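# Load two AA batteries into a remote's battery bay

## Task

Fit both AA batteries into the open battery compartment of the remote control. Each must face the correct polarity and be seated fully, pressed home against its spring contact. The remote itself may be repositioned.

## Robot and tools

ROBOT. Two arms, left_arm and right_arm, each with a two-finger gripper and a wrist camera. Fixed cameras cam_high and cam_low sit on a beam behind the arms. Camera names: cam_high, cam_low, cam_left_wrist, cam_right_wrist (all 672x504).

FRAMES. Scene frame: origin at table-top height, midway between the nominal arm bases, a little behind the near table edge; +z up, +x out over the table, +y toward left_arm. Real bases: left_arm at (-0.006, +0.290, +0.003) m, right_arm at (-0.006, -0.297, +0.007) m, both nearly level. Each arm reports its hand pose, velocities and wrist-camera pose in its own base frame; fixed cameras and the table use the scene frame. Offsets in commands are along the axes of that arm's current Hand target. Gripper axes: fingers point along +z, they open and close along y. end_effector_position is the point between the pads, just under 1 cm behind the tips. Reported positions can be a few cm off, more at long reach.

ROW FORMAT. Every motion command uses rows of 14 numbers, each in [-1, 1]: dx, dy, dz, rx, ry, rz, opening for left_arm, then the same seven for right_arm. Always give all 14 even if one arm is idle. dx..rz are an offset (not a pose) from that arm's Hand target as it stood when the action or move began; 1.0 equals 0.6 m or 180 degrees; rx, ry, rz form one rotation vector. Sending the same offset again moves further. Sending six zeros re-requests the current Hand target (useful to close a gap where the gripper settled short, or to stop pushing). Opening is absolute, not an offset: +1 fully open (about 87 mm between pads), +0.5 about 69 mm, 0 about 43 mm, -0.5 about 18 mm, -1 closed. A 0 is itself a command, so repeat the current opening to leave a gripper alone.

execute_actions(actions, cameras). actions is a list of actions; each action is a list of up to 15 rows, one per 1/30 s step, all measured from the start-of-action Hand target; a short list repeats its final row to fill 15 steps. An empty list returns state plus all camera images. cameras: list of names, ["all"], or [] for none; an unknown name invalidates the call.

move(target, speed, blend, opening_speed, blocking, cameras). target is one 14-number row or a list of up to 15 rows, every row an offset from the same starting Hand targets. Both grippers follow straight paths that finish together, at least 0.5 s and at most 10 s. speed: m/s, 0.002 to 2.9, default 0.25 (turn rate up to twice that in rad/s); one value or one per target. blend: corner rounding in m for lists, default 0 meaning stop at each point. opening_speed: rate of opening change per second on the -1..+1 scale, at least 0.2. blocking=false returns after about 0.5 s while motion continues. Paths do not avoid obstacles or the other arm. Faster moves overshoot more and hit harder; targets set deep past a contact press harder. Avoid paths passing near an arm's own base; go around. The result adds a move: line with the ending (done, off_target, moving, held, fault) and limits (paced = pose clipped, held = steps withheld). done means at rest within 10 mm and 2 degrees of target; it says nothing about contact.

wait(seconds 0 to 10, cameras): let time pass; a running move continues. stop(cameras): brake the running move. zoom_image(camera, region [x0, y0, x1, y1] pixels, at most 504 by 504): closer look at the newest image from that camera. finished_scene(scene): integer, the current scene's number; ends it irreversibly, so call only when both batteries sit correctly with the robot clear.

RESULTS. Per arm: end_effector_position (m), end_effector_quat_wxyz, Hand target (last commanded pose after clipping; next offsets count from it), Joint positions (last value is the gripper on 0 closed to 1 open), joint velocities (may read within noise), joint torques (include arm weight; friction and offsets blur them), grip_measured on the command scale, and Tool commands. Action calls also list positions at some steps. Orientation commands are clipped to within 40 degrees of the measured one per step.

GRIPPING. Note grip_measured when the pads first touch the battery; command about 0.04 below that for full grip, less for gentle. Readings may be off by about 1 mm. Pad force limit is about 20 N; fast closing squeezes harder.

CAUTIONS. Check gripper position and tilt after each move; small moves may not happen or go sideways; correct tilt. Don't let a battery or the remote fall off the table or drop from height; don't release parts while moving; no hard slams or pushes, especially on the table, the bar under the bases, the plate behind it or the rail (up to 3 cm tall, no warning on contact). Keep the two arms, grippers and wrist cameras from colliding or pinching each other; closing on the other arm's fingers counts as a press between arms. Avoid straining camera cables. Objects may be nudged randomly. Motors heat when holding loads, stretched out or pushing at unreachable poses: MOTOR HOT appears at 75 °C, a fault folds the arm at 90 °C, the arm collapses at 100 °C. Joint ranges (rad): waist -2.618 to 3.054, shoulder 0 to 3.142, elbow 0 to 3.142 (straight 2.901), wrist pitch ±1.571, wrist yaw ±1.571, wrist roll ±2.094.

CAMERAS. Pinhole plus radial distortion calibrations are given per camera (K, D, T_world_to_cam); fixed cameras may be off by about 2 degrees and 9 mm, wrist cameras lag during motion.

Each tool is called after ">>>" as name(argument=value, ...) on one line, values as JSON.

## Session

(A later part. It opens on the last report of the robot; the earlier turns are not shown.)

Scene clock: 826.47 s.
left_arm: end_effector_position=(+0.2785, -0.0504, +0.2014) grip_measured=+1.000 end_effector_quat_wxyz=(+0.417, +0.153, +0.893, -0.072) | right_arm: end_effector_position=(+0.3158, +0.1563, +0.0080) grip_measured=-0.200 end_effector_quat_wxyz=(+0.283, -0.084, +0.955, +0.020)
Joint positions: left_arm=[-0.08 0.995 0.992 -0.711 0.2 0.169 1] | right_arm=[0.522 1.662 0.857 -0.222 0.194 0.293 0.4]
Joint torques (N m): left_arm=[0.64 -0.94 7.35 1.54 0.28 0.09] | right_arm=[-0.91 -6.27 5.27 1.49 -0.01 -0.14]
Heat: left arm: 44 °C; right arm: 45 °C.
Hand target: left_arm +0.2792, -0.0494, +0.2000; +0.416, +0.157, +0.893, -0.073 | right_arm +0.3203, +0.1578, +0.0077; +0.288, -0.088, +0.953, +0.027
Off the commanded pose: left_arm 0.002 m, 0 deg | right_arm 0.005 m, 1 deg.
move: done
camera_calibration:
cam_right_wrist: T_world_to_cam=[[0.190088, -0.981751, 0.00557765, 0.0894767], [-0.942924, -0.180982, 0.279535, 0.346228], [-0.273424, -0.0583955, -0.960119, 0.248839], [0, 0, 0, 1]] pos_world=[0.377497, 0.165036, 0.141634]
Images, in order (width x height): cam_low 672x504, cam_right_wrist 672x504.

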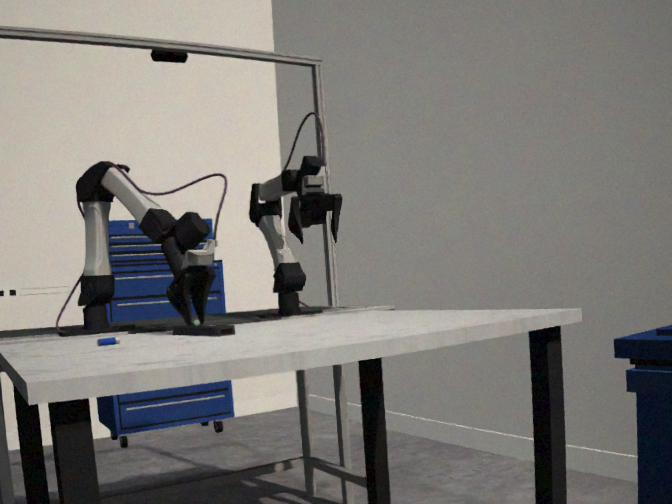

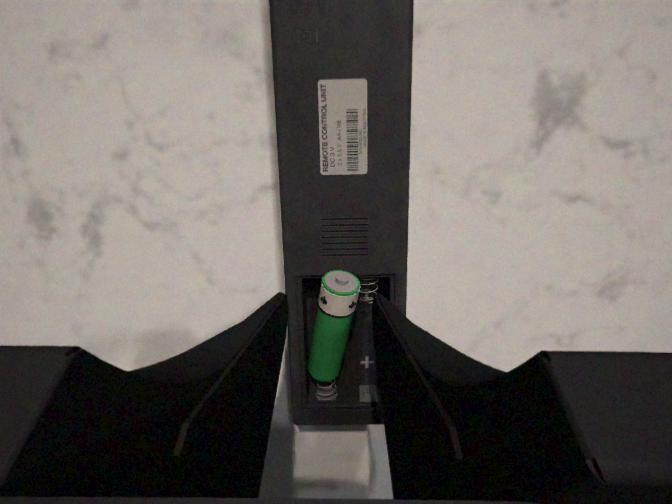

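>>> move(target=[0,0,0,0,0,0,1, 0,0.0058,0,-0.0062,0,-0.0092,-0.2], speed=0.05, cameras=["cam_right_wrist"])

>>> zoom_image(camera="cam_right_wrist", region=[240, 220, 420, 420])

Scene clock: 831.97 s.
left_arm: end_effector_position=(+0.2785, -0.0504, +0.2014) grip_measured=+1.000 end_effector_quat_wxyz=(+0.417, +0.153, +0.893, -0.072) | right_arm: end_effector_position=(+0.3159, +0.1584, +0.0083) grip_measured=-0.200 end_effector_quat_wxyz=(+0.282, -0.098, +0.954, +0.025)
Joint positions: left_arm=[-0.08 0.995 0.992 -0.711 0.2 0.169 1] | right_arm=[0.522 1.662 0.857 -0.216 0.178 0.268 0.4]
Joint torques (N m): left_arm=[0.65 -0.95 7.31 1.54 0.28 0.09] | right_arm=[-0.43 -6.23 5.65 1.44 -0.02 -0.17]
Heat: left arm: 44 °C; right arm: 45 °C.
Hand target: left_arm +0.2792, -0.0494, +0.2000; +0.416, +0.157, +0.893, -0.073 | right_arm +0.3197, +0.1611, +0.0076; +0.288, -0.104, +0.952, +0.032
Off the commanded pose: left_arm 0.002 m, 0 deg | right_arm 0.005 m, 1 deg.
move: done
camera_calibration:
cam_right_wrist: T_world_to_cam=[[0.218943, -0.975727, 0.00450837, 0.0815375], [-0.937292, -0.20903, 0.278908, 0.349269], [-0.271196, -0.0652906, -0.960307, 0.249624], [0, 0, 0, 1]] pos_world=[0.377212, 0.168864, 0.141934]
Images, in order (width x height): cam_right_wrist 672x504.

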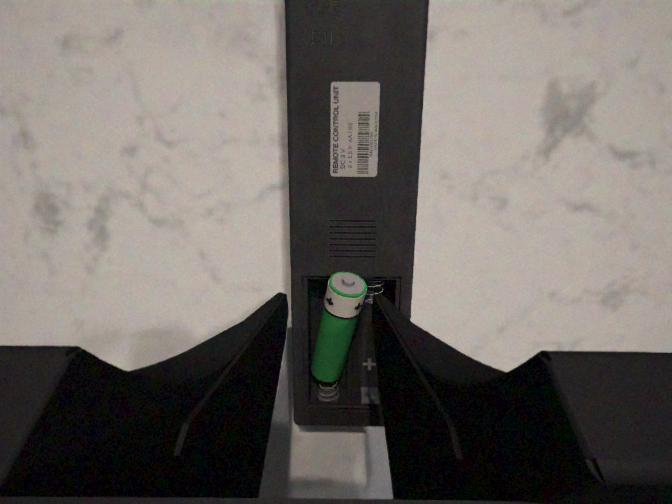

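Scaled by 2.520 from the camera's 672x504 image, which has a finer 960x720 frame.

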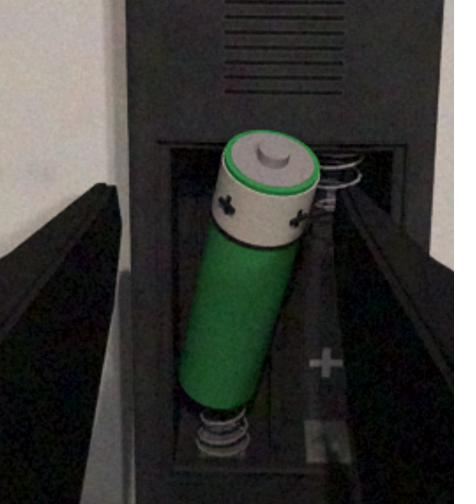

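>>> move(target=[[0,0,0,0,0,0,1, 0,0.0025,0,0,0,0,-0.56],[0,0.0,0,0,0,0,1, 0,0.0025,0,0,0,0,-0.61]], speed=0.05, opening_speed=0.25)

>>> move(target=[0,0,0,0,0,0,1, 0,0,0,0,0,0,-0.5], speed=0.05, opening_speed=0.25, cameras=["cam_right_wrist"])

>>> zoom_image(camera="cam_right_wrist", region=[240, 220, 420, 420])

Scene clock: 840.20 s.
left_arm: end_effector_position=(+0.2785, -0.0504, +0.2014) grip_measured=+1.000 end_effector_quat_wxyz=(+0.417, +0.153, +0.893, -0.072) | right_arm: end_effector_position=(+0.3159, +0.1586, +0.0075) grip_measured=-0.606 end_effector_quat_wxyz=(+0.282, -0.098, +0.954, +0.025)
Joint positions: left_arm=[-0.08 0.995 0.992 -0.711 0.2 0.169 1] | right_arm=[0.522 1.665 0.857 -0.214 0.178 0.267 0.197]
Joint torques (N m): left_arm=[0.64 -1.02 7.34 1.54 0.28 0.09] | right_arm=[-0.2 -6.12 5.6 1.49 0.06 -0.08]
Heat: left arm: 44 °C; right arm: 45 °C.
Hand target: left_arm +0.2792, -0.0494, +0.2000; +0.416, +0.157, +0.893, -0.073 | right_arm +0.3193, +0.1626, +0.0076; +0.287, -0.104, +0.952, +0.032
Off the commanded pose: left_arm 0.002 m, 0 deg | right_arm 0.005 m, 1 deg.
move: done

Scene clock: 840.87 s.
left_arm: end_effector_position=(+0.2785, -0.0504, +0.2014) grip_measured=+1.000 end_effector_quat_wxyz=(+0.417, +0.153, +0.893, -0.072) | right_arm: end_effector_position=(+0.3159, +0.1586, +0.0075) grip_measured=-0.500 end_effector_quat_wxyz=(+0.282, -0.098, +0.954, +0.025)
Joint positions: left_arm=[-0.08 0.995 0.992 -0.711 0.2 0.169 1] | right_arm=[0.522 1.665 0.857 -0.214 0.178 0.267 0.25]
Joint torques (N m): left_arm=[0.66 -1.01 7.31 1.54 0.29 0.09] | right_arm=[-0.08 -6.13 5.98 1.5 0.06 -0.15]
Heat: left arm: 44 °C; right arm: 45 °C.
Hand target: left_arm +0.2792, -0.0494, +0.2000; +0.416, +0.157, +0.893, -0.073 | right_arm +0.3193, +0.1626, +0.0076; +0.287, -0.104, +0.952, +0.032
Off the commanded pose: left_arm 0.002 m, 0 deg | right_arm 0.005 m, 1 deg.
move: done
camera_calibration:
cam_right_wrist: T_world_to_cam=[[0.219732, -0.97555, 0.00443036, 0.0813768], [-0.936793, -0.20973, 0.280059, 0.349519], [-0.272282, -0.0656882, -0.959973, 0.249256], [0, 0, 0, 1]] pos_world=[0.377414, 0.169065, 0.141033]
Images, in order (width x height): cam_right_wrist 672x504.

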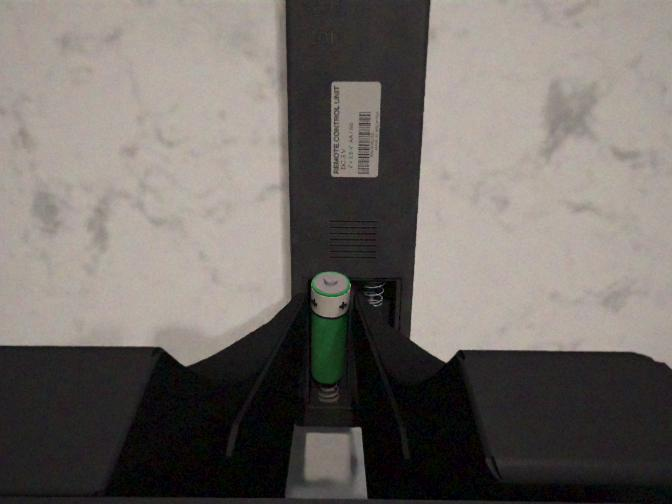

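Scaled by 2.520 from the camera's 672x504 image, which has a finer 960x720 frame.

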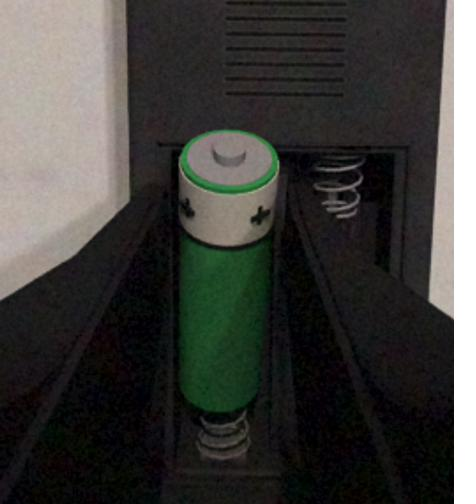

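>>> move(target=[[0,0,0,0,0,0,1, 0,0,-0.14,0,0,0,-0.5],[0,0,0,0,0,0,1, -0.0135,-0.0008,-0.076,-0.0937,0.0943,-0.4938,1]], speed=[0.1,0.25], blend=[0.01,0], cameras=["cam_low","cam_right_wrist"])

>>> zoom_image(camera="cam_right_wrist", region=[180, 120, 480, 320])

Scene clock: 861.80 s.
left_arm: end_effector_position=(+0.2785, -0.0504, +0.2014) grip_measured=+1.000 end_effector_quat_wxyz=(+0.417, +0.153, +0.893, -0.072) | right_arm: end_effector_position=(+0.2931, +0.1516, +0.0438) grip_measured=+0.989 end_effector_quat_wxyz=(-0.071, +0.770, -0.631, +0.058)
Joint positions: left_arm=[-0.08 0.995 0.992 -0.711 0.2 0.169 1] | right_arm=[0.633 1.74 1.158 -0.822 0.076 -1.142 0.994]
Joint torques (N m): left_arm=[0.7 -0.94 7.28 1.54 0.27 0.09] | right_arm=[0.14 -6.79 7.56 0.71 0.19 -0.15]
Heat: left arm: 44 °C; right arm: 45 °C.
Hand target: left_arm +0.2792, -0.0494, +0.2000; +0.416, +0.157, +0.893, -0.073 | right_arm +0.3014, +0.1581, +0.0501; -0.082, +0.776, -0.622, +0.066
Off the commanded pose: left_arm 0.002 m, 0 deg | right_arm 0.012 m, 2 deg.
move: off_target (right_arm); target 2's new opening was sent with right_arm's hand 0.012 m and 2 deg from that target
camera_calibration:
cam_right_wrist: T_world_to_cam=[[0.963352, 0.207527, 0.169956, -0.325149], [0.0117637, -0.665675, 0.746149, 0.0872643], [0.267981, -0.716805, -0.643721, 0.204013], [0, 0, 0, 1]] pos_world=[0.257535, 0.271805, 0.121477]
Images, in order (width x height): cam_low 672x504, cam_right_wrist 672x504.

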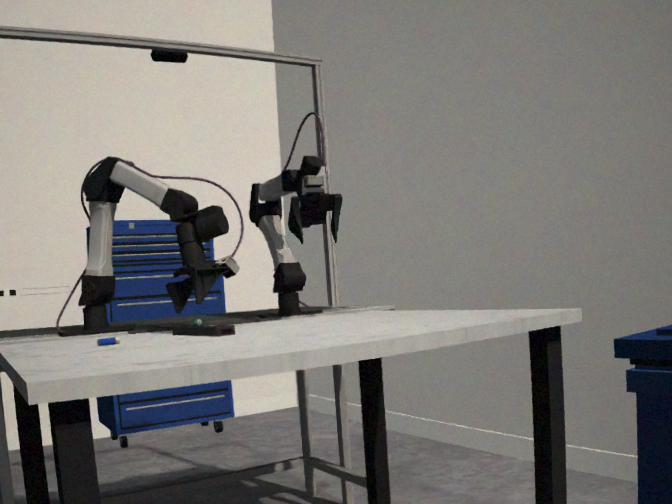

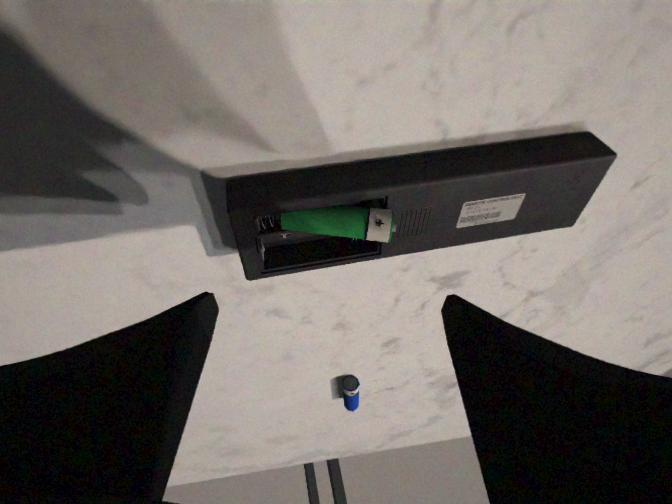

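Scaled by 1.680 from the camera's 672x504 image, which has a finer 960x720 frame.

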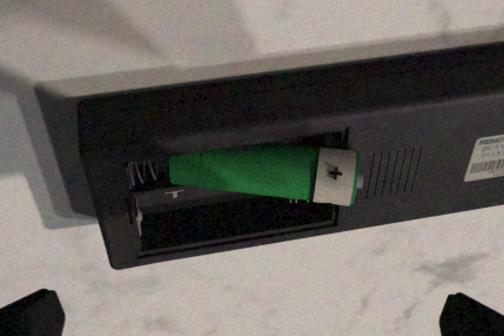

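>>> move(target=[0,0,0,0,0,0,1, 0.0098,0.022,0.0705,0,0,0,1], speed=0.07, cameras=["cam_low","cam_right_wrist"])

>>> zoom_image(camera="cam_right_wrist", region=[180, 180, 480, 380])

>>> zoom_image(camera="cam_low", region=[150, 270, 250, 350])

Scene clock: 877.10 s.
left_arm: end_effector_position=(+0.2785, -0.0504, +0.2014) grip_measured=+1.000 end_effector_quat_wxyz=(+0.417, +0.153, +0.893, -0.072) | right_arm: end_effector_position=(+0.2926, +0.1510, +0.0059) grip_measured=+0.989 end_effector_quat_wxyz=(-0.075, +0.774, -0.626, +0.059)
Joint positions: left_arm=[-0.08 0.995 0.992 -0.711 0.2 0.169 1] | right_arm=[0.633 1.789 1.052 -0.658 0.076 -1.154 0.994]
Joint torques (N m): left_arm=[0.68 -0.96 7.3 1.54 0.28 0.08] | right_arm=[-0.5 -7.21 5.48 0.87 0.16 -0.19]
Heat: left arm: 44 °C; right arm: 45 °C.
Hand target: left_arm +0.2792, -0.0494, +0.2000; +0.416, +0.157, +0.893, -0.073 | right_arm +0.2987, +0.1514, +0.0059; -0.082, +0.776, -0.622, +0.066
Off the commanded pose: left_arm 0.002 m, 0 deg | right_arm 0.006 m, 1 deg.
move: done
camera_calibration:
cam_right_wrist: T_world_to_cam=[[0.959609, 0.218242, 0.177541, -0.318684], [0.0141141, -0.667613, 0.744375, 0.114776], [0.280983, -0.711803, -0.643728, 0.17467], [0, 0, 0, 1]] pos_world=[0.255113, 0.270506, 0.0835833]
Images, in order (width x height): cam_low 672x504, cam_right_wrist 672x504.

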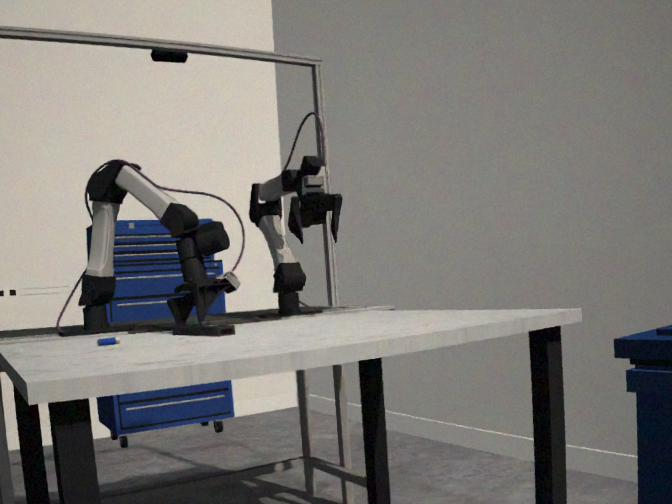

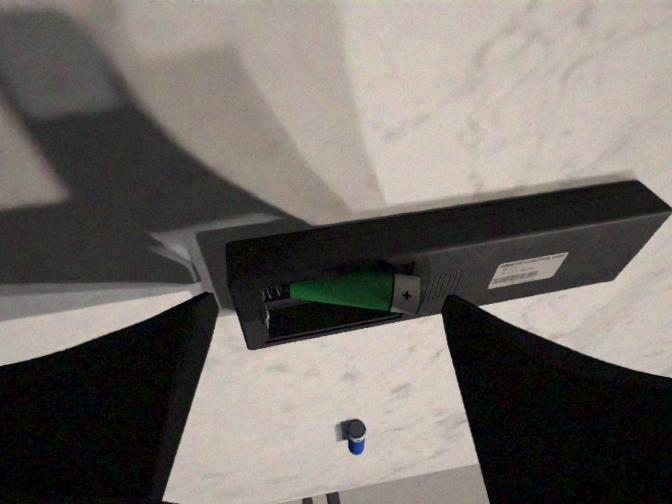

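Scaled by 1.680 from the camera's 672x504 image, which has a finer 960x720 frame.

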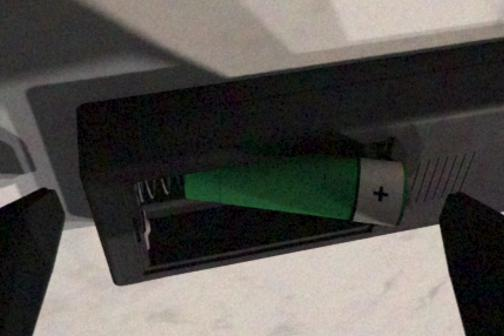

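Scaled by 5.040 from the camera's 672x504 image, which has a finer 960x720 frame.

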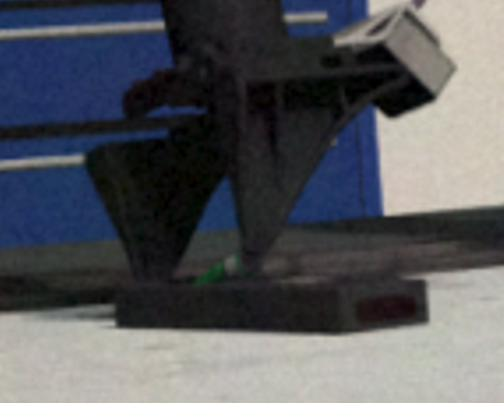

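>>> move(target=[0,0,0,0,0,0,1, 0.0083,0,0,0,0,0,1], speed=0.07, cameras=["cam_right_wrist"])

>>> zoom_image(camera="cam_right_wrist", region=[180, 180, 480, 380])

Scene clock: 887.40 s.
left_arm: end_effector_position=(+0.2785, -0.0504, +0.2014) grip_measured=+1.000 end_effector_quat_wxyz=(+0.417, +0.153, +0.893, -0.072) | right_arm: end_effector_position=(+0.2932, +0.1469, +0.0043) grip_measured=+0.989 end_effector_quat_wxyz=(-0.072, +0.775, -0.625, +0.060)
Joint positions: left_arm=[-0.08 0.995 0.992 -0.711 0.2 0.169 1] | right_arm=[0.622 1.789 1.045 -0.655 0.076 -1.168 0.994]
Joint torques (N m): left_arm=[0.65 -1.01 7.34 1.54 0.28 0.09] | right_arm=[-0.96 -7.9 5.2 0.79 0.09 -0.15]
Heat: left arm: 44 °C; right arm: 45 °C.
Hand target: left_arm +0.2792, -0.0494, +0.2000; +0.416, +0.157, +0.893, -0.073 | right_arm +0.2997, +0.1466, +0.0059; -0.081, +0.776, -0.622, +0.066
Off the commanded pose: left_arm 0.002 m, 0 deg | right_arm 0.007 m, 1 deg.
move: done
camera_calibration:
cam_right_wrist: T_world_to_cam=[[0.959513, 0.221769, 0.173649, -0.318553], [0.0181061, -0.663795, 0.747695, 0.111354], [0.281083, -0.714279, -0.640935, 0.170871], [0, 0, 0, 1]] pos_world=[0.25561, 0.266611, 0.0815748]
Images, in order (width x height): cam_right_wrist 672x504.

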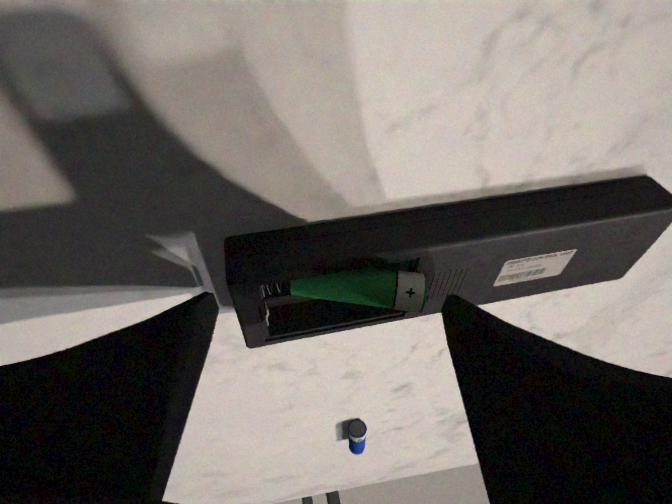

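Scaled by 1.680 from the camera's 672x504 image, which has a finer 960x720 frame.

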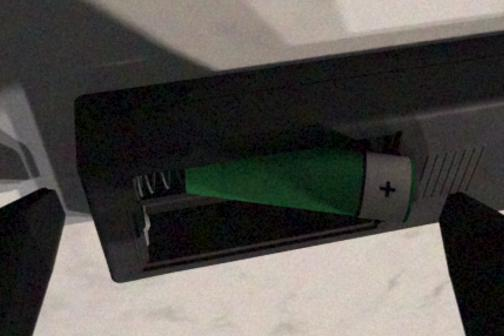

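>>> move(target=[0,0,0,0,0,0,1, 0,0,0,0,0,0,0.5], speed=0.04, opening_speed=0.3, cameras=["cam_low","cam_right_wrist"])

>>> zoom_image(camera="cam_right_wrist", region=[200, 200, 450, 370])

>>> zoom_image(camera="cam_low", region=[150, 270, 250, 350])

Scene clock: 893.67 s.
left_arm: end_effector_position=(+0.2785, -0.0504, +0.2014) grip_measured=+1.000 end_effector_quat_wxyz=(+0.417, +0.153, +0.893, -0.072) | right_arm: end_effector_position=(+0.2933, +0.1470, +0.0043) grip_measured=+0.501 end_effector_quat_wxyz=(-0.072, +0.775, -0.625, +0.060)
Joint positions: left_arm=[-0.08 0.995 0.992 -0.711 0.2 0.169 1] | right_arm=[0.622 1.789 1.045 -0.655 0.076 -1.169 0.75]
Joint torques (N m): left_arm=[0.64 -0.96 7.28 1.54 0.28 0.09] | right_arm=[-0.84 -7.77 5.19 0.84 0.08 -0.21]
Heat: left arm: 44 °C; right arm: 44 °C.
Hand target: left_arm +0.2792, -0.0494, +0.2000; +0.416, +0.157, +0.893, -0.073 | right_arm +0.2997, +0.1466, +0.0059; -0.082, +0.776, -0.622, +0.066
Off the commanded pose: left_arm 0.002 m, 0 deg | right_arm 0.007 m, 1 deg.
move: done
camera_calibration:
cam_right_wrist: T_world_to_cam=[[0.959275, 0.222466, 0.17407, -0.318733], [0.0183037, -0.663894, 0.747603, 0.111403], [0.28188, -0.713971, -0.640929, 0.170656], [0, 0, 0, 1]] pos_world=[0.255609, 0.266711, 0.0815751]
Images, in order (width x height): cam_low 672x504, cam_right_wrist 672x504.

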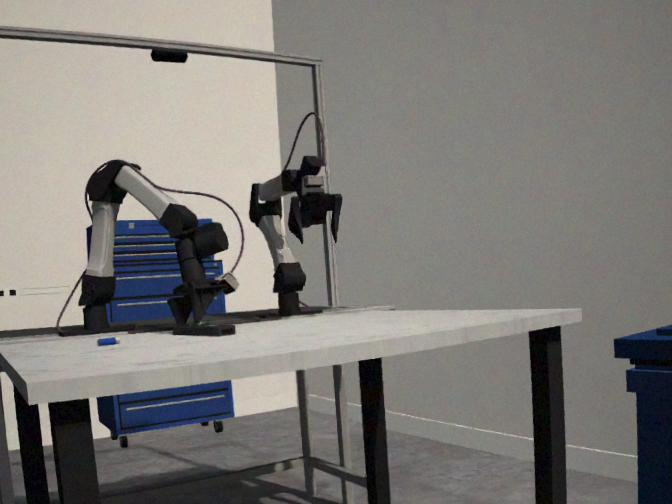

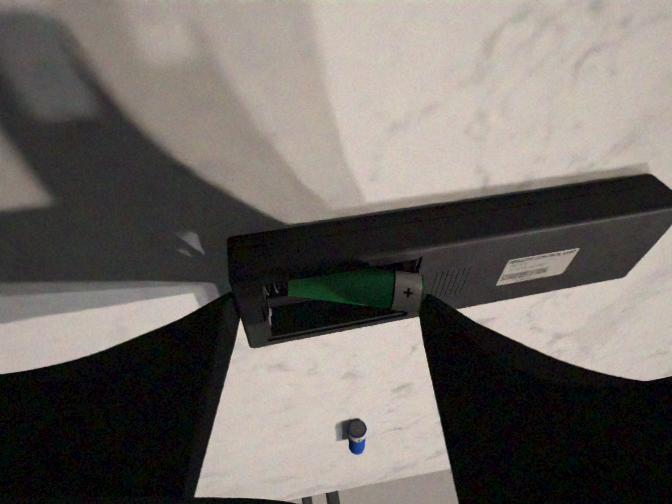

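Scaled by 2.016 from the camera's 672x504 image, which has a finer 960x720 frame.

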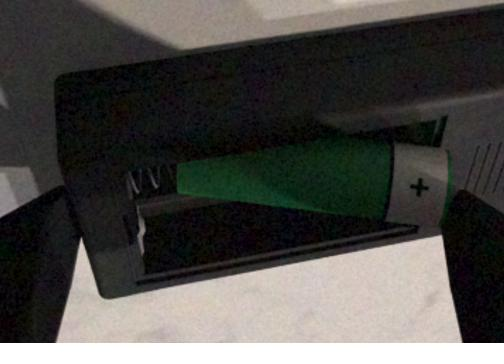

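Scaled by 5.040 from the camera's 672x504 image, which has a finer 960x720 frame.

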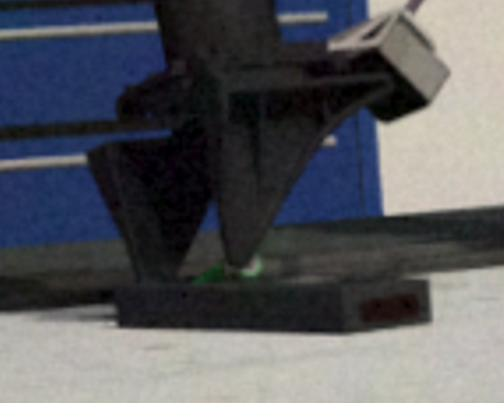

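>>> move(target=[0,0,0,0,0,0,1, 0,0,0,0,0,0,0.38], speed=0.04, opening_speed=0.2, cameras=["cam_low","cam_right_wrist"])

>>> zoom_image(camera="cam_right_wrist", region=[200, 200, 450, 370])

>>> zoom_image(camera="cam_low", region=[150, 270, 250, 350])

Scene clock: 901.17 s.
left_arm: end_effector_position=(+0.2785, -0.0504, +0.2014) grip_measured=+1.000 end_effector_quat_wxyz=(+0.417, +0.153, +0.893, -0.072) | right_arm: end_effector_position=(+0.2933, +0.1470, +0.0043) grip_measured=+0.382 end_effector_quat_wxyz=(-0.072, +0.775, -0.625, +0.060)
Joint positions: left_arm=[-0.08 0.995 0.992 -0.711 0.2 0.169 1] | right_arm=[0.622 1.789 1.045 -0.655 0.076 -1.169 0.691]
Joint torques (N m): left_arm=[0.61 -0.96 7.34 1.53 0.28 0.1] | right_arm=[-0.92 -7.69 4.97 0.88 0.12 -0.18]
Heat: left arm: 44 °C; right arm: 44 °C.
Hand target: left_arm +0.2792, -0.0494, +0.2000; +0.416, +0.157, +0.893, -0.073 | right_arm +0.2997, +0.1466, +0.0059; -0.081, +0.776, -0.622, +0.066
Off the commanded pose: left_arm 0.002 m, 0 deg | right_arm 0.007 m, 1 deg.
move: done
camera_calibration:
cam_right_wrist: T_world_to_cam=[[0.959275, 0.222466, 0.17407, -0.318733], [0.0183037, -0.663894, 0.747603, 0.111403], [0.28188, -0.713971, -0.640929, 0.170656], [0, 0, 0, 1]] pos_world=[0.255609, 0.266711, 0.0815751]
Images, in order (width x height): cam_low 672x504, cam_right_wrist 672x504.

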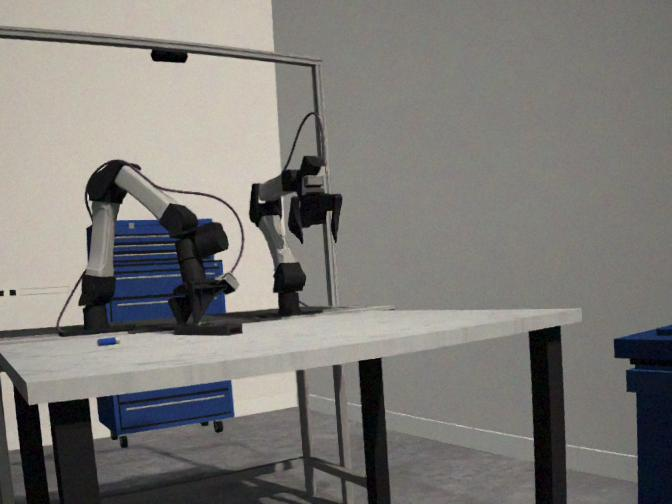

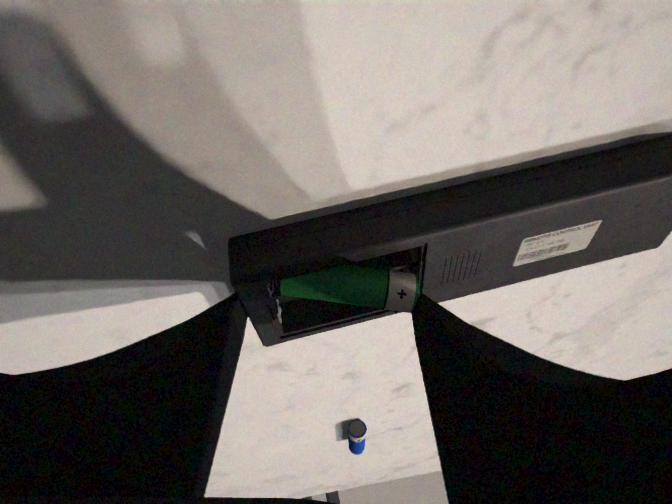

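Scaled by 2.016 from the camera's 672x504 image, which has a finer 960x720 frame.

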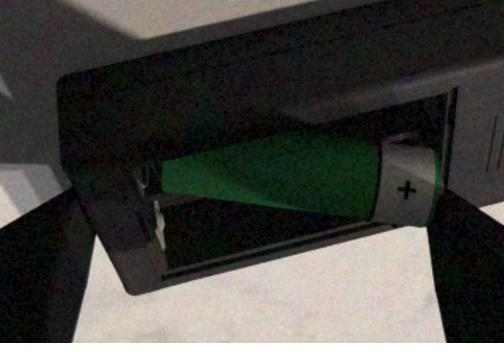

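Scaled by 5.040 from the camera's 672x504 image, which has a finer 960x720 frame.

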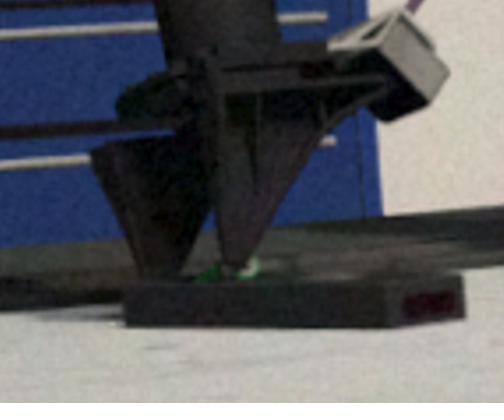

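>>> move(target=[0,0,0,0,0,0,1, 0,0.0028,0.013,0,0,0,0.36], speed=0.04, opening_speed=0.2, cameras=["cam_low","cam_right_wrist"])

>>> zoom_image(camera="cam_right_wrist", region=[200, 200, 450, 370])

>>> zoom_image(camera="cam_low", region=[150, 270, 250, 350])

Scene clock: 907.97 s.
left_arm: end_effector_position=(+0.2785, -0.0504, +0.2014) grip_measured=+1.000 end_effector_quat_wxyz=(+0.417, +0.153, +0.893, -0.072) | right_arm: end_effector_position=(+0.2932, +0.1469, +0.0028) grip_measured=+0.362 end_effector_quat_wxyz=(-0.074, +0.775, -0.625, +0.060)
Joint positions: left_arm=[-0.08 0.995 0.992 -0.711 0.2 0.169 1] | right_arm=[0.622 1.789 1.038 -0.645 0.076 -1.169 0.681]
Joint torques (N m): left_arm=[0.64 -0.96 7.31 1.54 0.28 0.08] | right_arm=[-0.8 -6.19 4.59 1.13 0.13 -0.19]
Heat: left arm: 44 °C; right arm: 43 °C.
Hand target: left_arm +0.2792, -0.0494, +0.2000; +0.416, +0.157, +0.893, -0.073 | right_arm +0.2998, +0.1467, -0.0020; -0.082, +0.776, -0.622, +0.066
Off the commanded pose: left_arm 0.002 m, 0 deg | right_arm 0.008 m, 1 deg.
move: done
camera_calibration:
cam_right_wrist: T_world_to_cam=[[0.958892, 0.222219, 0.176478, -0.318163], [0.0167118, -0.665046, 0.746615, 0.113046], [0.283278, -0.712974, -0.641421, 0.169048], [0, 0, 0, 1]] pos_world=[0.255307, 0.26641, 0.0801781]
Images, in order (width x height): cam_low 672x504, cam_right_wrist 672x504.

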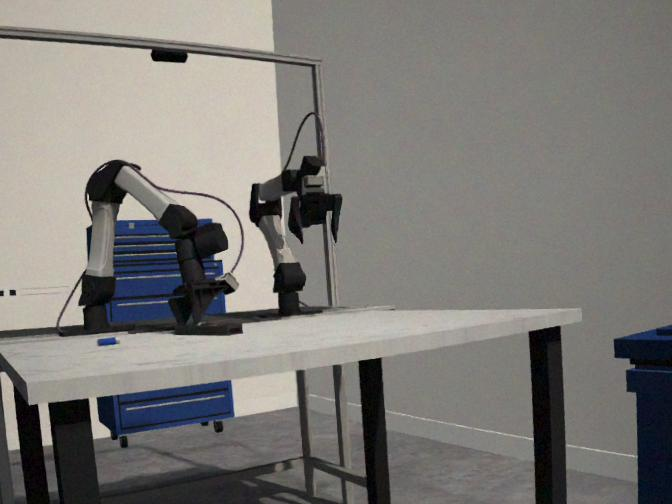

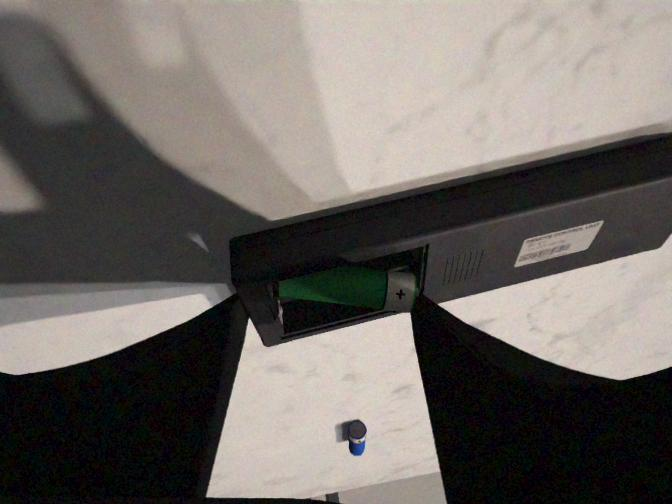

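Scaled by 2.016 from the camera's 672x504 image, which has a finer 960x720 frame.

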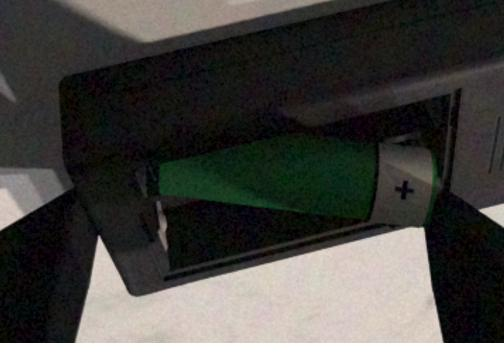

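Scaled by 5.040 from the camera's 672x504 image, which has a finer 960x720 frame.

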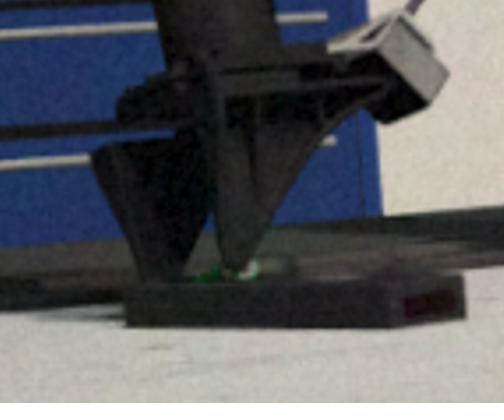

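>>> move(target=[0,0,0,0,0,0,1, 0,0.0025,0.0115,0,0,0,0.36], speed=0.04, opening_speed=0.2, cameras=["cam_low","cam_right_wrist"])

>>> zoom_image(camera="cam_right_wrist", region=[200, 200, 450, 370])

>>> zoom_image(camera="cam_low", region=[150, 270, 250, 350])

Scene clock: 912.47 s.
left_arm: end_effector_position=(+0.2785, -0.0504, +0.2014) grip_measured=+1.000 end_effector_quat_wxyz=(+0.417, +0.153, +0.893, -0.072) | right_arm: end_effector_position=(+0.2931, +0.1466, +0.0015) grip_measured=+0.362 end_effector_quat_wxyz=(-0.075, +0.775, -0.625, +0.061)
Joint positions: left_arm=[-0.08 0.995 0.992 -0.711 0.2 0.169 1] | right_arm=[0.622 1.789 1.031 -0.636 0.077 -1.169 0.681]
Joint torques (N m): left_arm=[0.65 -0.96 7.34 1.53 0.28 0.09] | right_arm=[-0.85 -5.19 3.52 1.33 0.02 -0.19]
Heat: left arm: 44 °C; right arm: 43 °C.
Hand target: left_arm +0.2792, -0.0494, +0.2000; +0.416, +0.157, +0.893, -0.073 | right_arm +0.2997, +0.1467, -0.0091; -0.082, +0.776, -0.622, +0.066
Off the commanded pose: left_arm 0.002 m, 0 deg | right_arm 0.012 m, 1 deg.
move: off_target (right_arm)
camera_calibration:
cam_right_wrist: T_world_to_cam=[[0.958426, 0.221891, 0.179396, -0.317585], [0.0144236, -0.665581, 0.746186, 0.114654], [0.284975, -0.712577, -0.641111, 0.16746], [0, 0, 0, 1]] pos_world=[0.255006, 0.266109, 0.0787801]
Images, in order (width x height): cam_low 672x504, cam_right_wrist 672x504.

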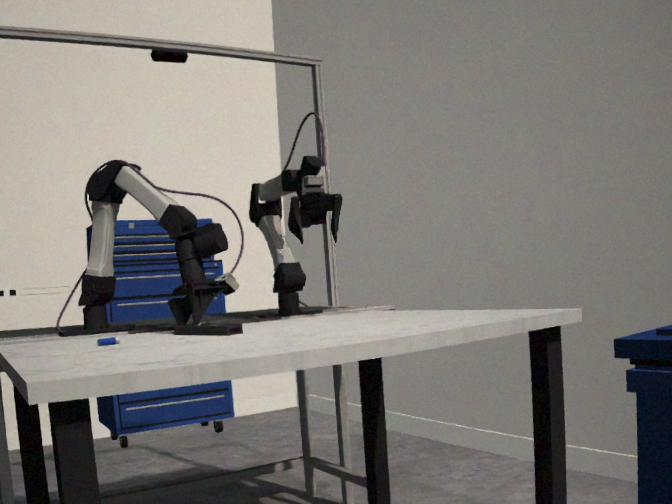

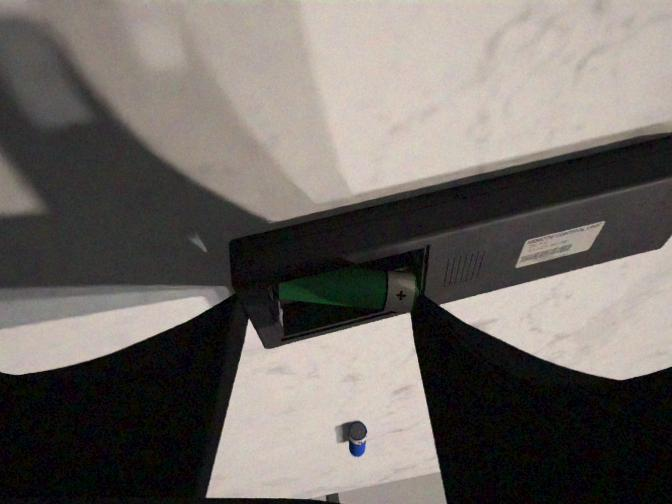

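Scaled by 2.016 from the camera's 672x504 image, which has a finer 960x720 frame.

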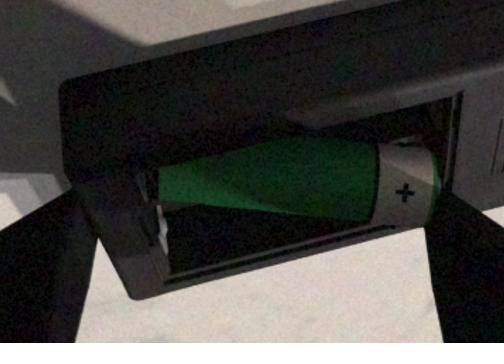

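Scaled by 5.040 from the camera's 672x504 image, which has a finer 960x720 frame.

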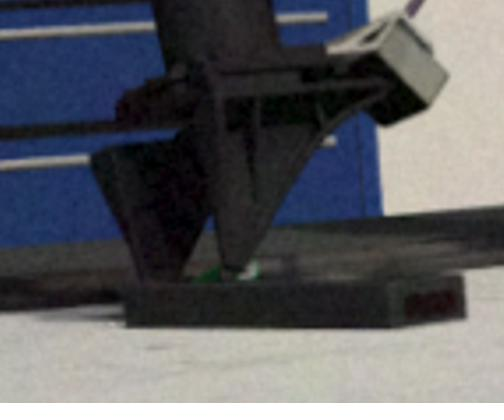

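>>> move(target=[0,0,0,0,0,0,1, 0,0.003,0.0145,0,0,0,0.36], speed=0.04, opening_speed=0.2, cameras=["cam_low","cam_right_wrist"])

>>> zoom_image(camera="cam_right_wrist", region=[200, 200, 450, 370])

>>> zoom_image(camera="cam_low", region=[150, 270, 250, 350])

Scene clock: 919.93 s.
left_arm: end_effector_position=(+0.2785, -0.0504, +0.2014) grip_measured=+1.000 end_effector_quat_wxyz=(+0.417, +0.153, +0.893, -0.072) | right_arm: end_effector_position=(+0.2977, +0.1463, -0.0011) grip_measured=+0.362 end_effector_quat_wxyz=(-0.082, +0.774, -0.623, +0.071)
Joint positions: left_arm=[-0.08 0.995 0.992 -0.711 0.2 0.169 1] | right_arm=[0.622 1.793 1.018 -0.6 0.094 -1.173 0.681]
Joint torques (N m): left_arm=[0.66 -0.95 7.32 1.54 0.28 0.09] | right_arm=[-0.94 -4.23 3.08 1.32 -0.09 -0.21]
Heat: left arm: 44 °C; right arm: 43 °C.
Hand target: left_arm +0.2792, -0.0494, +0.2000; +0.416, +0.157, +0.893, -0.073 | right_arm +0.2997, +0.1466, -0.0179; -0.082, +0.776, -0.622, +0.066
Off the commanded pose: left_arm 0.002 m, 0 deg | right_arm 0.017 m, 1 deg.
move: off_target (right_arm)
camera_calibration:
cam_right_wrist: T_world_to_cam=[[0.953412, 0.22346, 0.202658, -0.320226], [-0.00354917, -0.663432, 0.748228, 0.12129], [0.301649, -0.71409, -0.631731, 0.159624], [0, 0, 0, 1]] pos_world=[0.257587, 0.266012, 0.0749831]
Images, in order (width x height): cam_low 672x504, cam_right_wrist 672x504.

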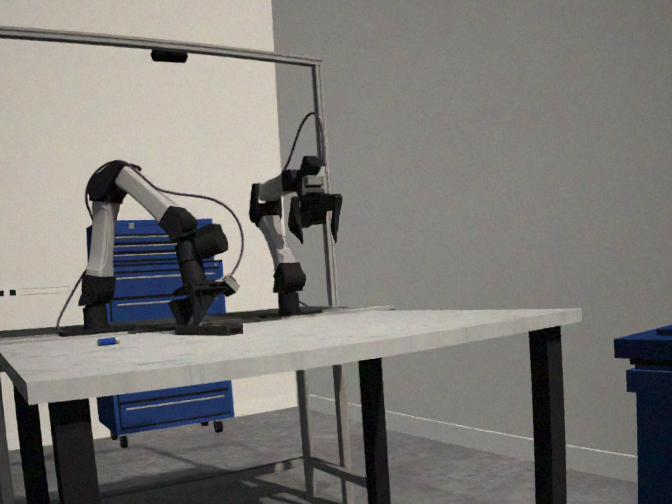

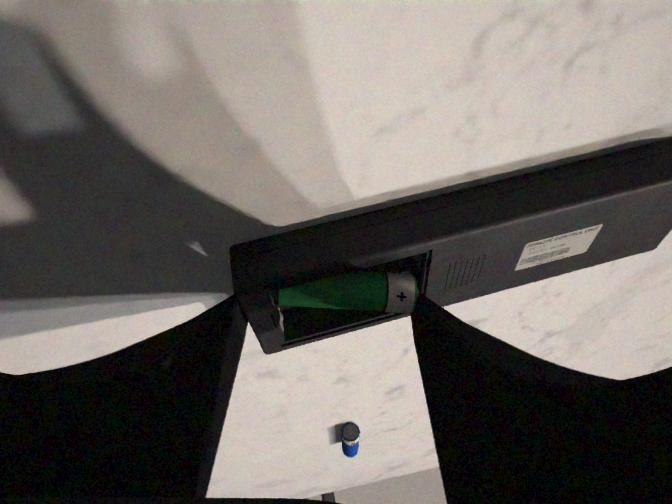

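Scaled by 2.016 from the camera's 672x504 image, which has a finer 960x720 frame.

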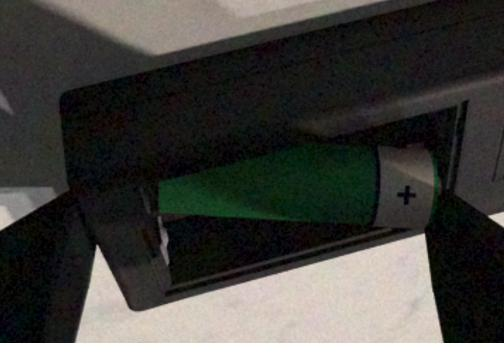

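Scaled by 5.040 from the camera's 672x504 image, which has a finer 960x720 frame.

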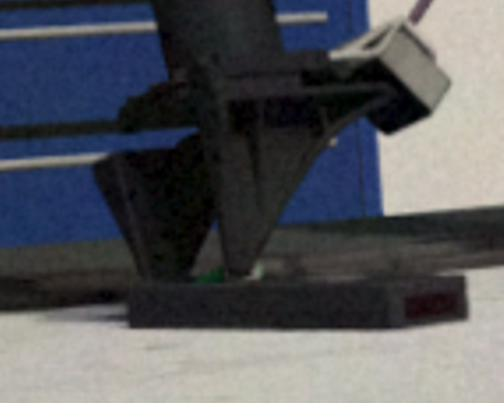

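>>> move(target=[0,0,0,0,0,0,1, 0,0.0021,0.0098,0,0,0,0.385], speed=0.04, opening_speed=0.2, cameras=["cam_low","cam_right_wrist"])

>>> zoom_image(camera="cam_right_wrist", region=[200, 200, 450, 370])

>>> zoom_image(camera="cam_low", region=[150, 270, 250, 350])

Scene clock: 925.67 s.
left_arm: end_effector_position=(+0.2785, -0.0504, +0.2014) grip_measured=+1.000 end_effector_quat_wxyz=(+0.417, +0.153, +0.893, -0.072) | right_arm: end_effector_position=(+0.3017, +0.1476, -0.0053) grip_measured=+0.387 end_effector_quat_wxyz=(-0.088, +0.774, -0.622, +0.077)
Joint positions: left_arm=[-0.08 0.995 0.992 -0.711 0.2 0.169 1] | right_arm=[0.622 1.804 1.009 -0.564 0.101 -1.176 0.694]
Joint torques (N m): left_arm=[0.68 -0.99 7.32 1.53 0.28 0.1] | right_arm=[-0.79 -3.44 3.33 1.24 -0.07 -0.01]
Heat: left arm: 44 °C; right arm: 42 °C.
Hand target: left_arm +0.2792, -0.0494, +0.2000; +0.416, +0.157, +0.893, -0.073 | right_arm +0.2998, +0.1466, -0.0239; -0.082, +0.776, -0.622, +0.066
Off the commanded pose: left_arm 0.002 m, 0 deg | right_arm 0.019 m, 1 deg.
move: off_target (right_arm)
camera_calibration:
cam_right_wrist: T_world_to_cam=[[0.949499, 0.224741, 0.218959, -0.322382], [-0.0145882, -0.66546, 0.746291, 0.129012], [0.31343, -0.711797, -0.628575, 0.15286], [0, 0, 0, 1]] pos_world=[0.260073, 0.26711, 0.0703918]
Images, in order (width x height): cam_low 672x504, cam_right_wrist 672x504.

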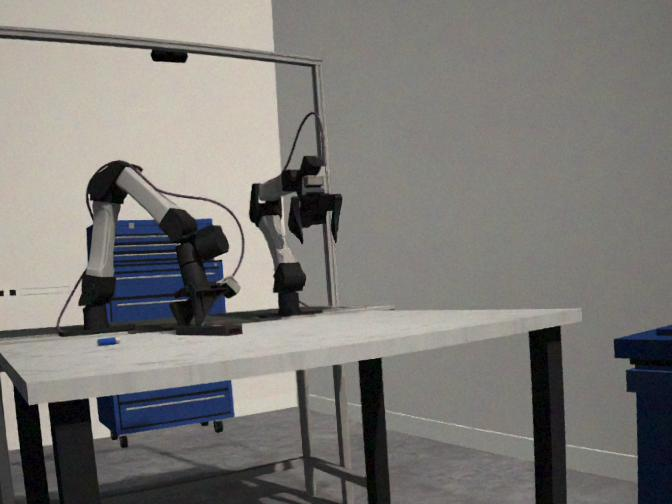

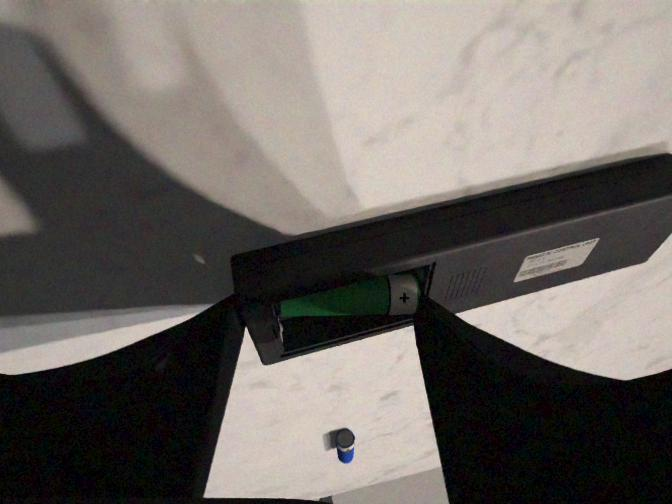

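Scaled by 2.016 from the camera's 672x504 image, which has a finer 960x720 frame.

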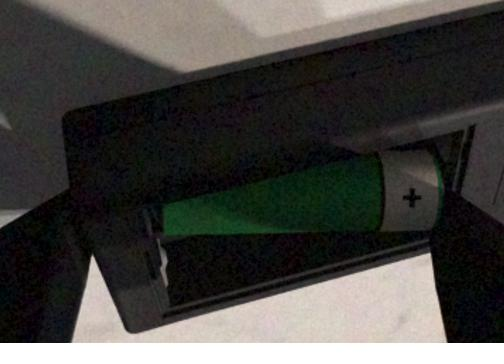

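Scaled by 5.040 from the camera's 672x504 image, which has a finer 960x720 frame.

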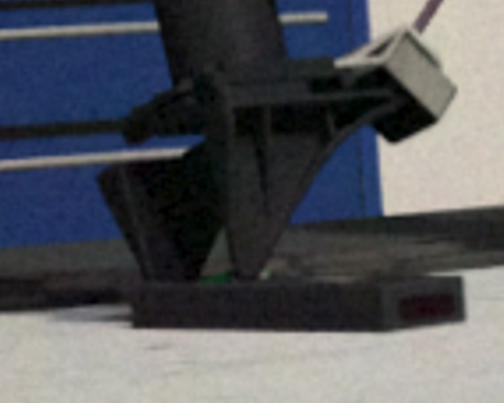

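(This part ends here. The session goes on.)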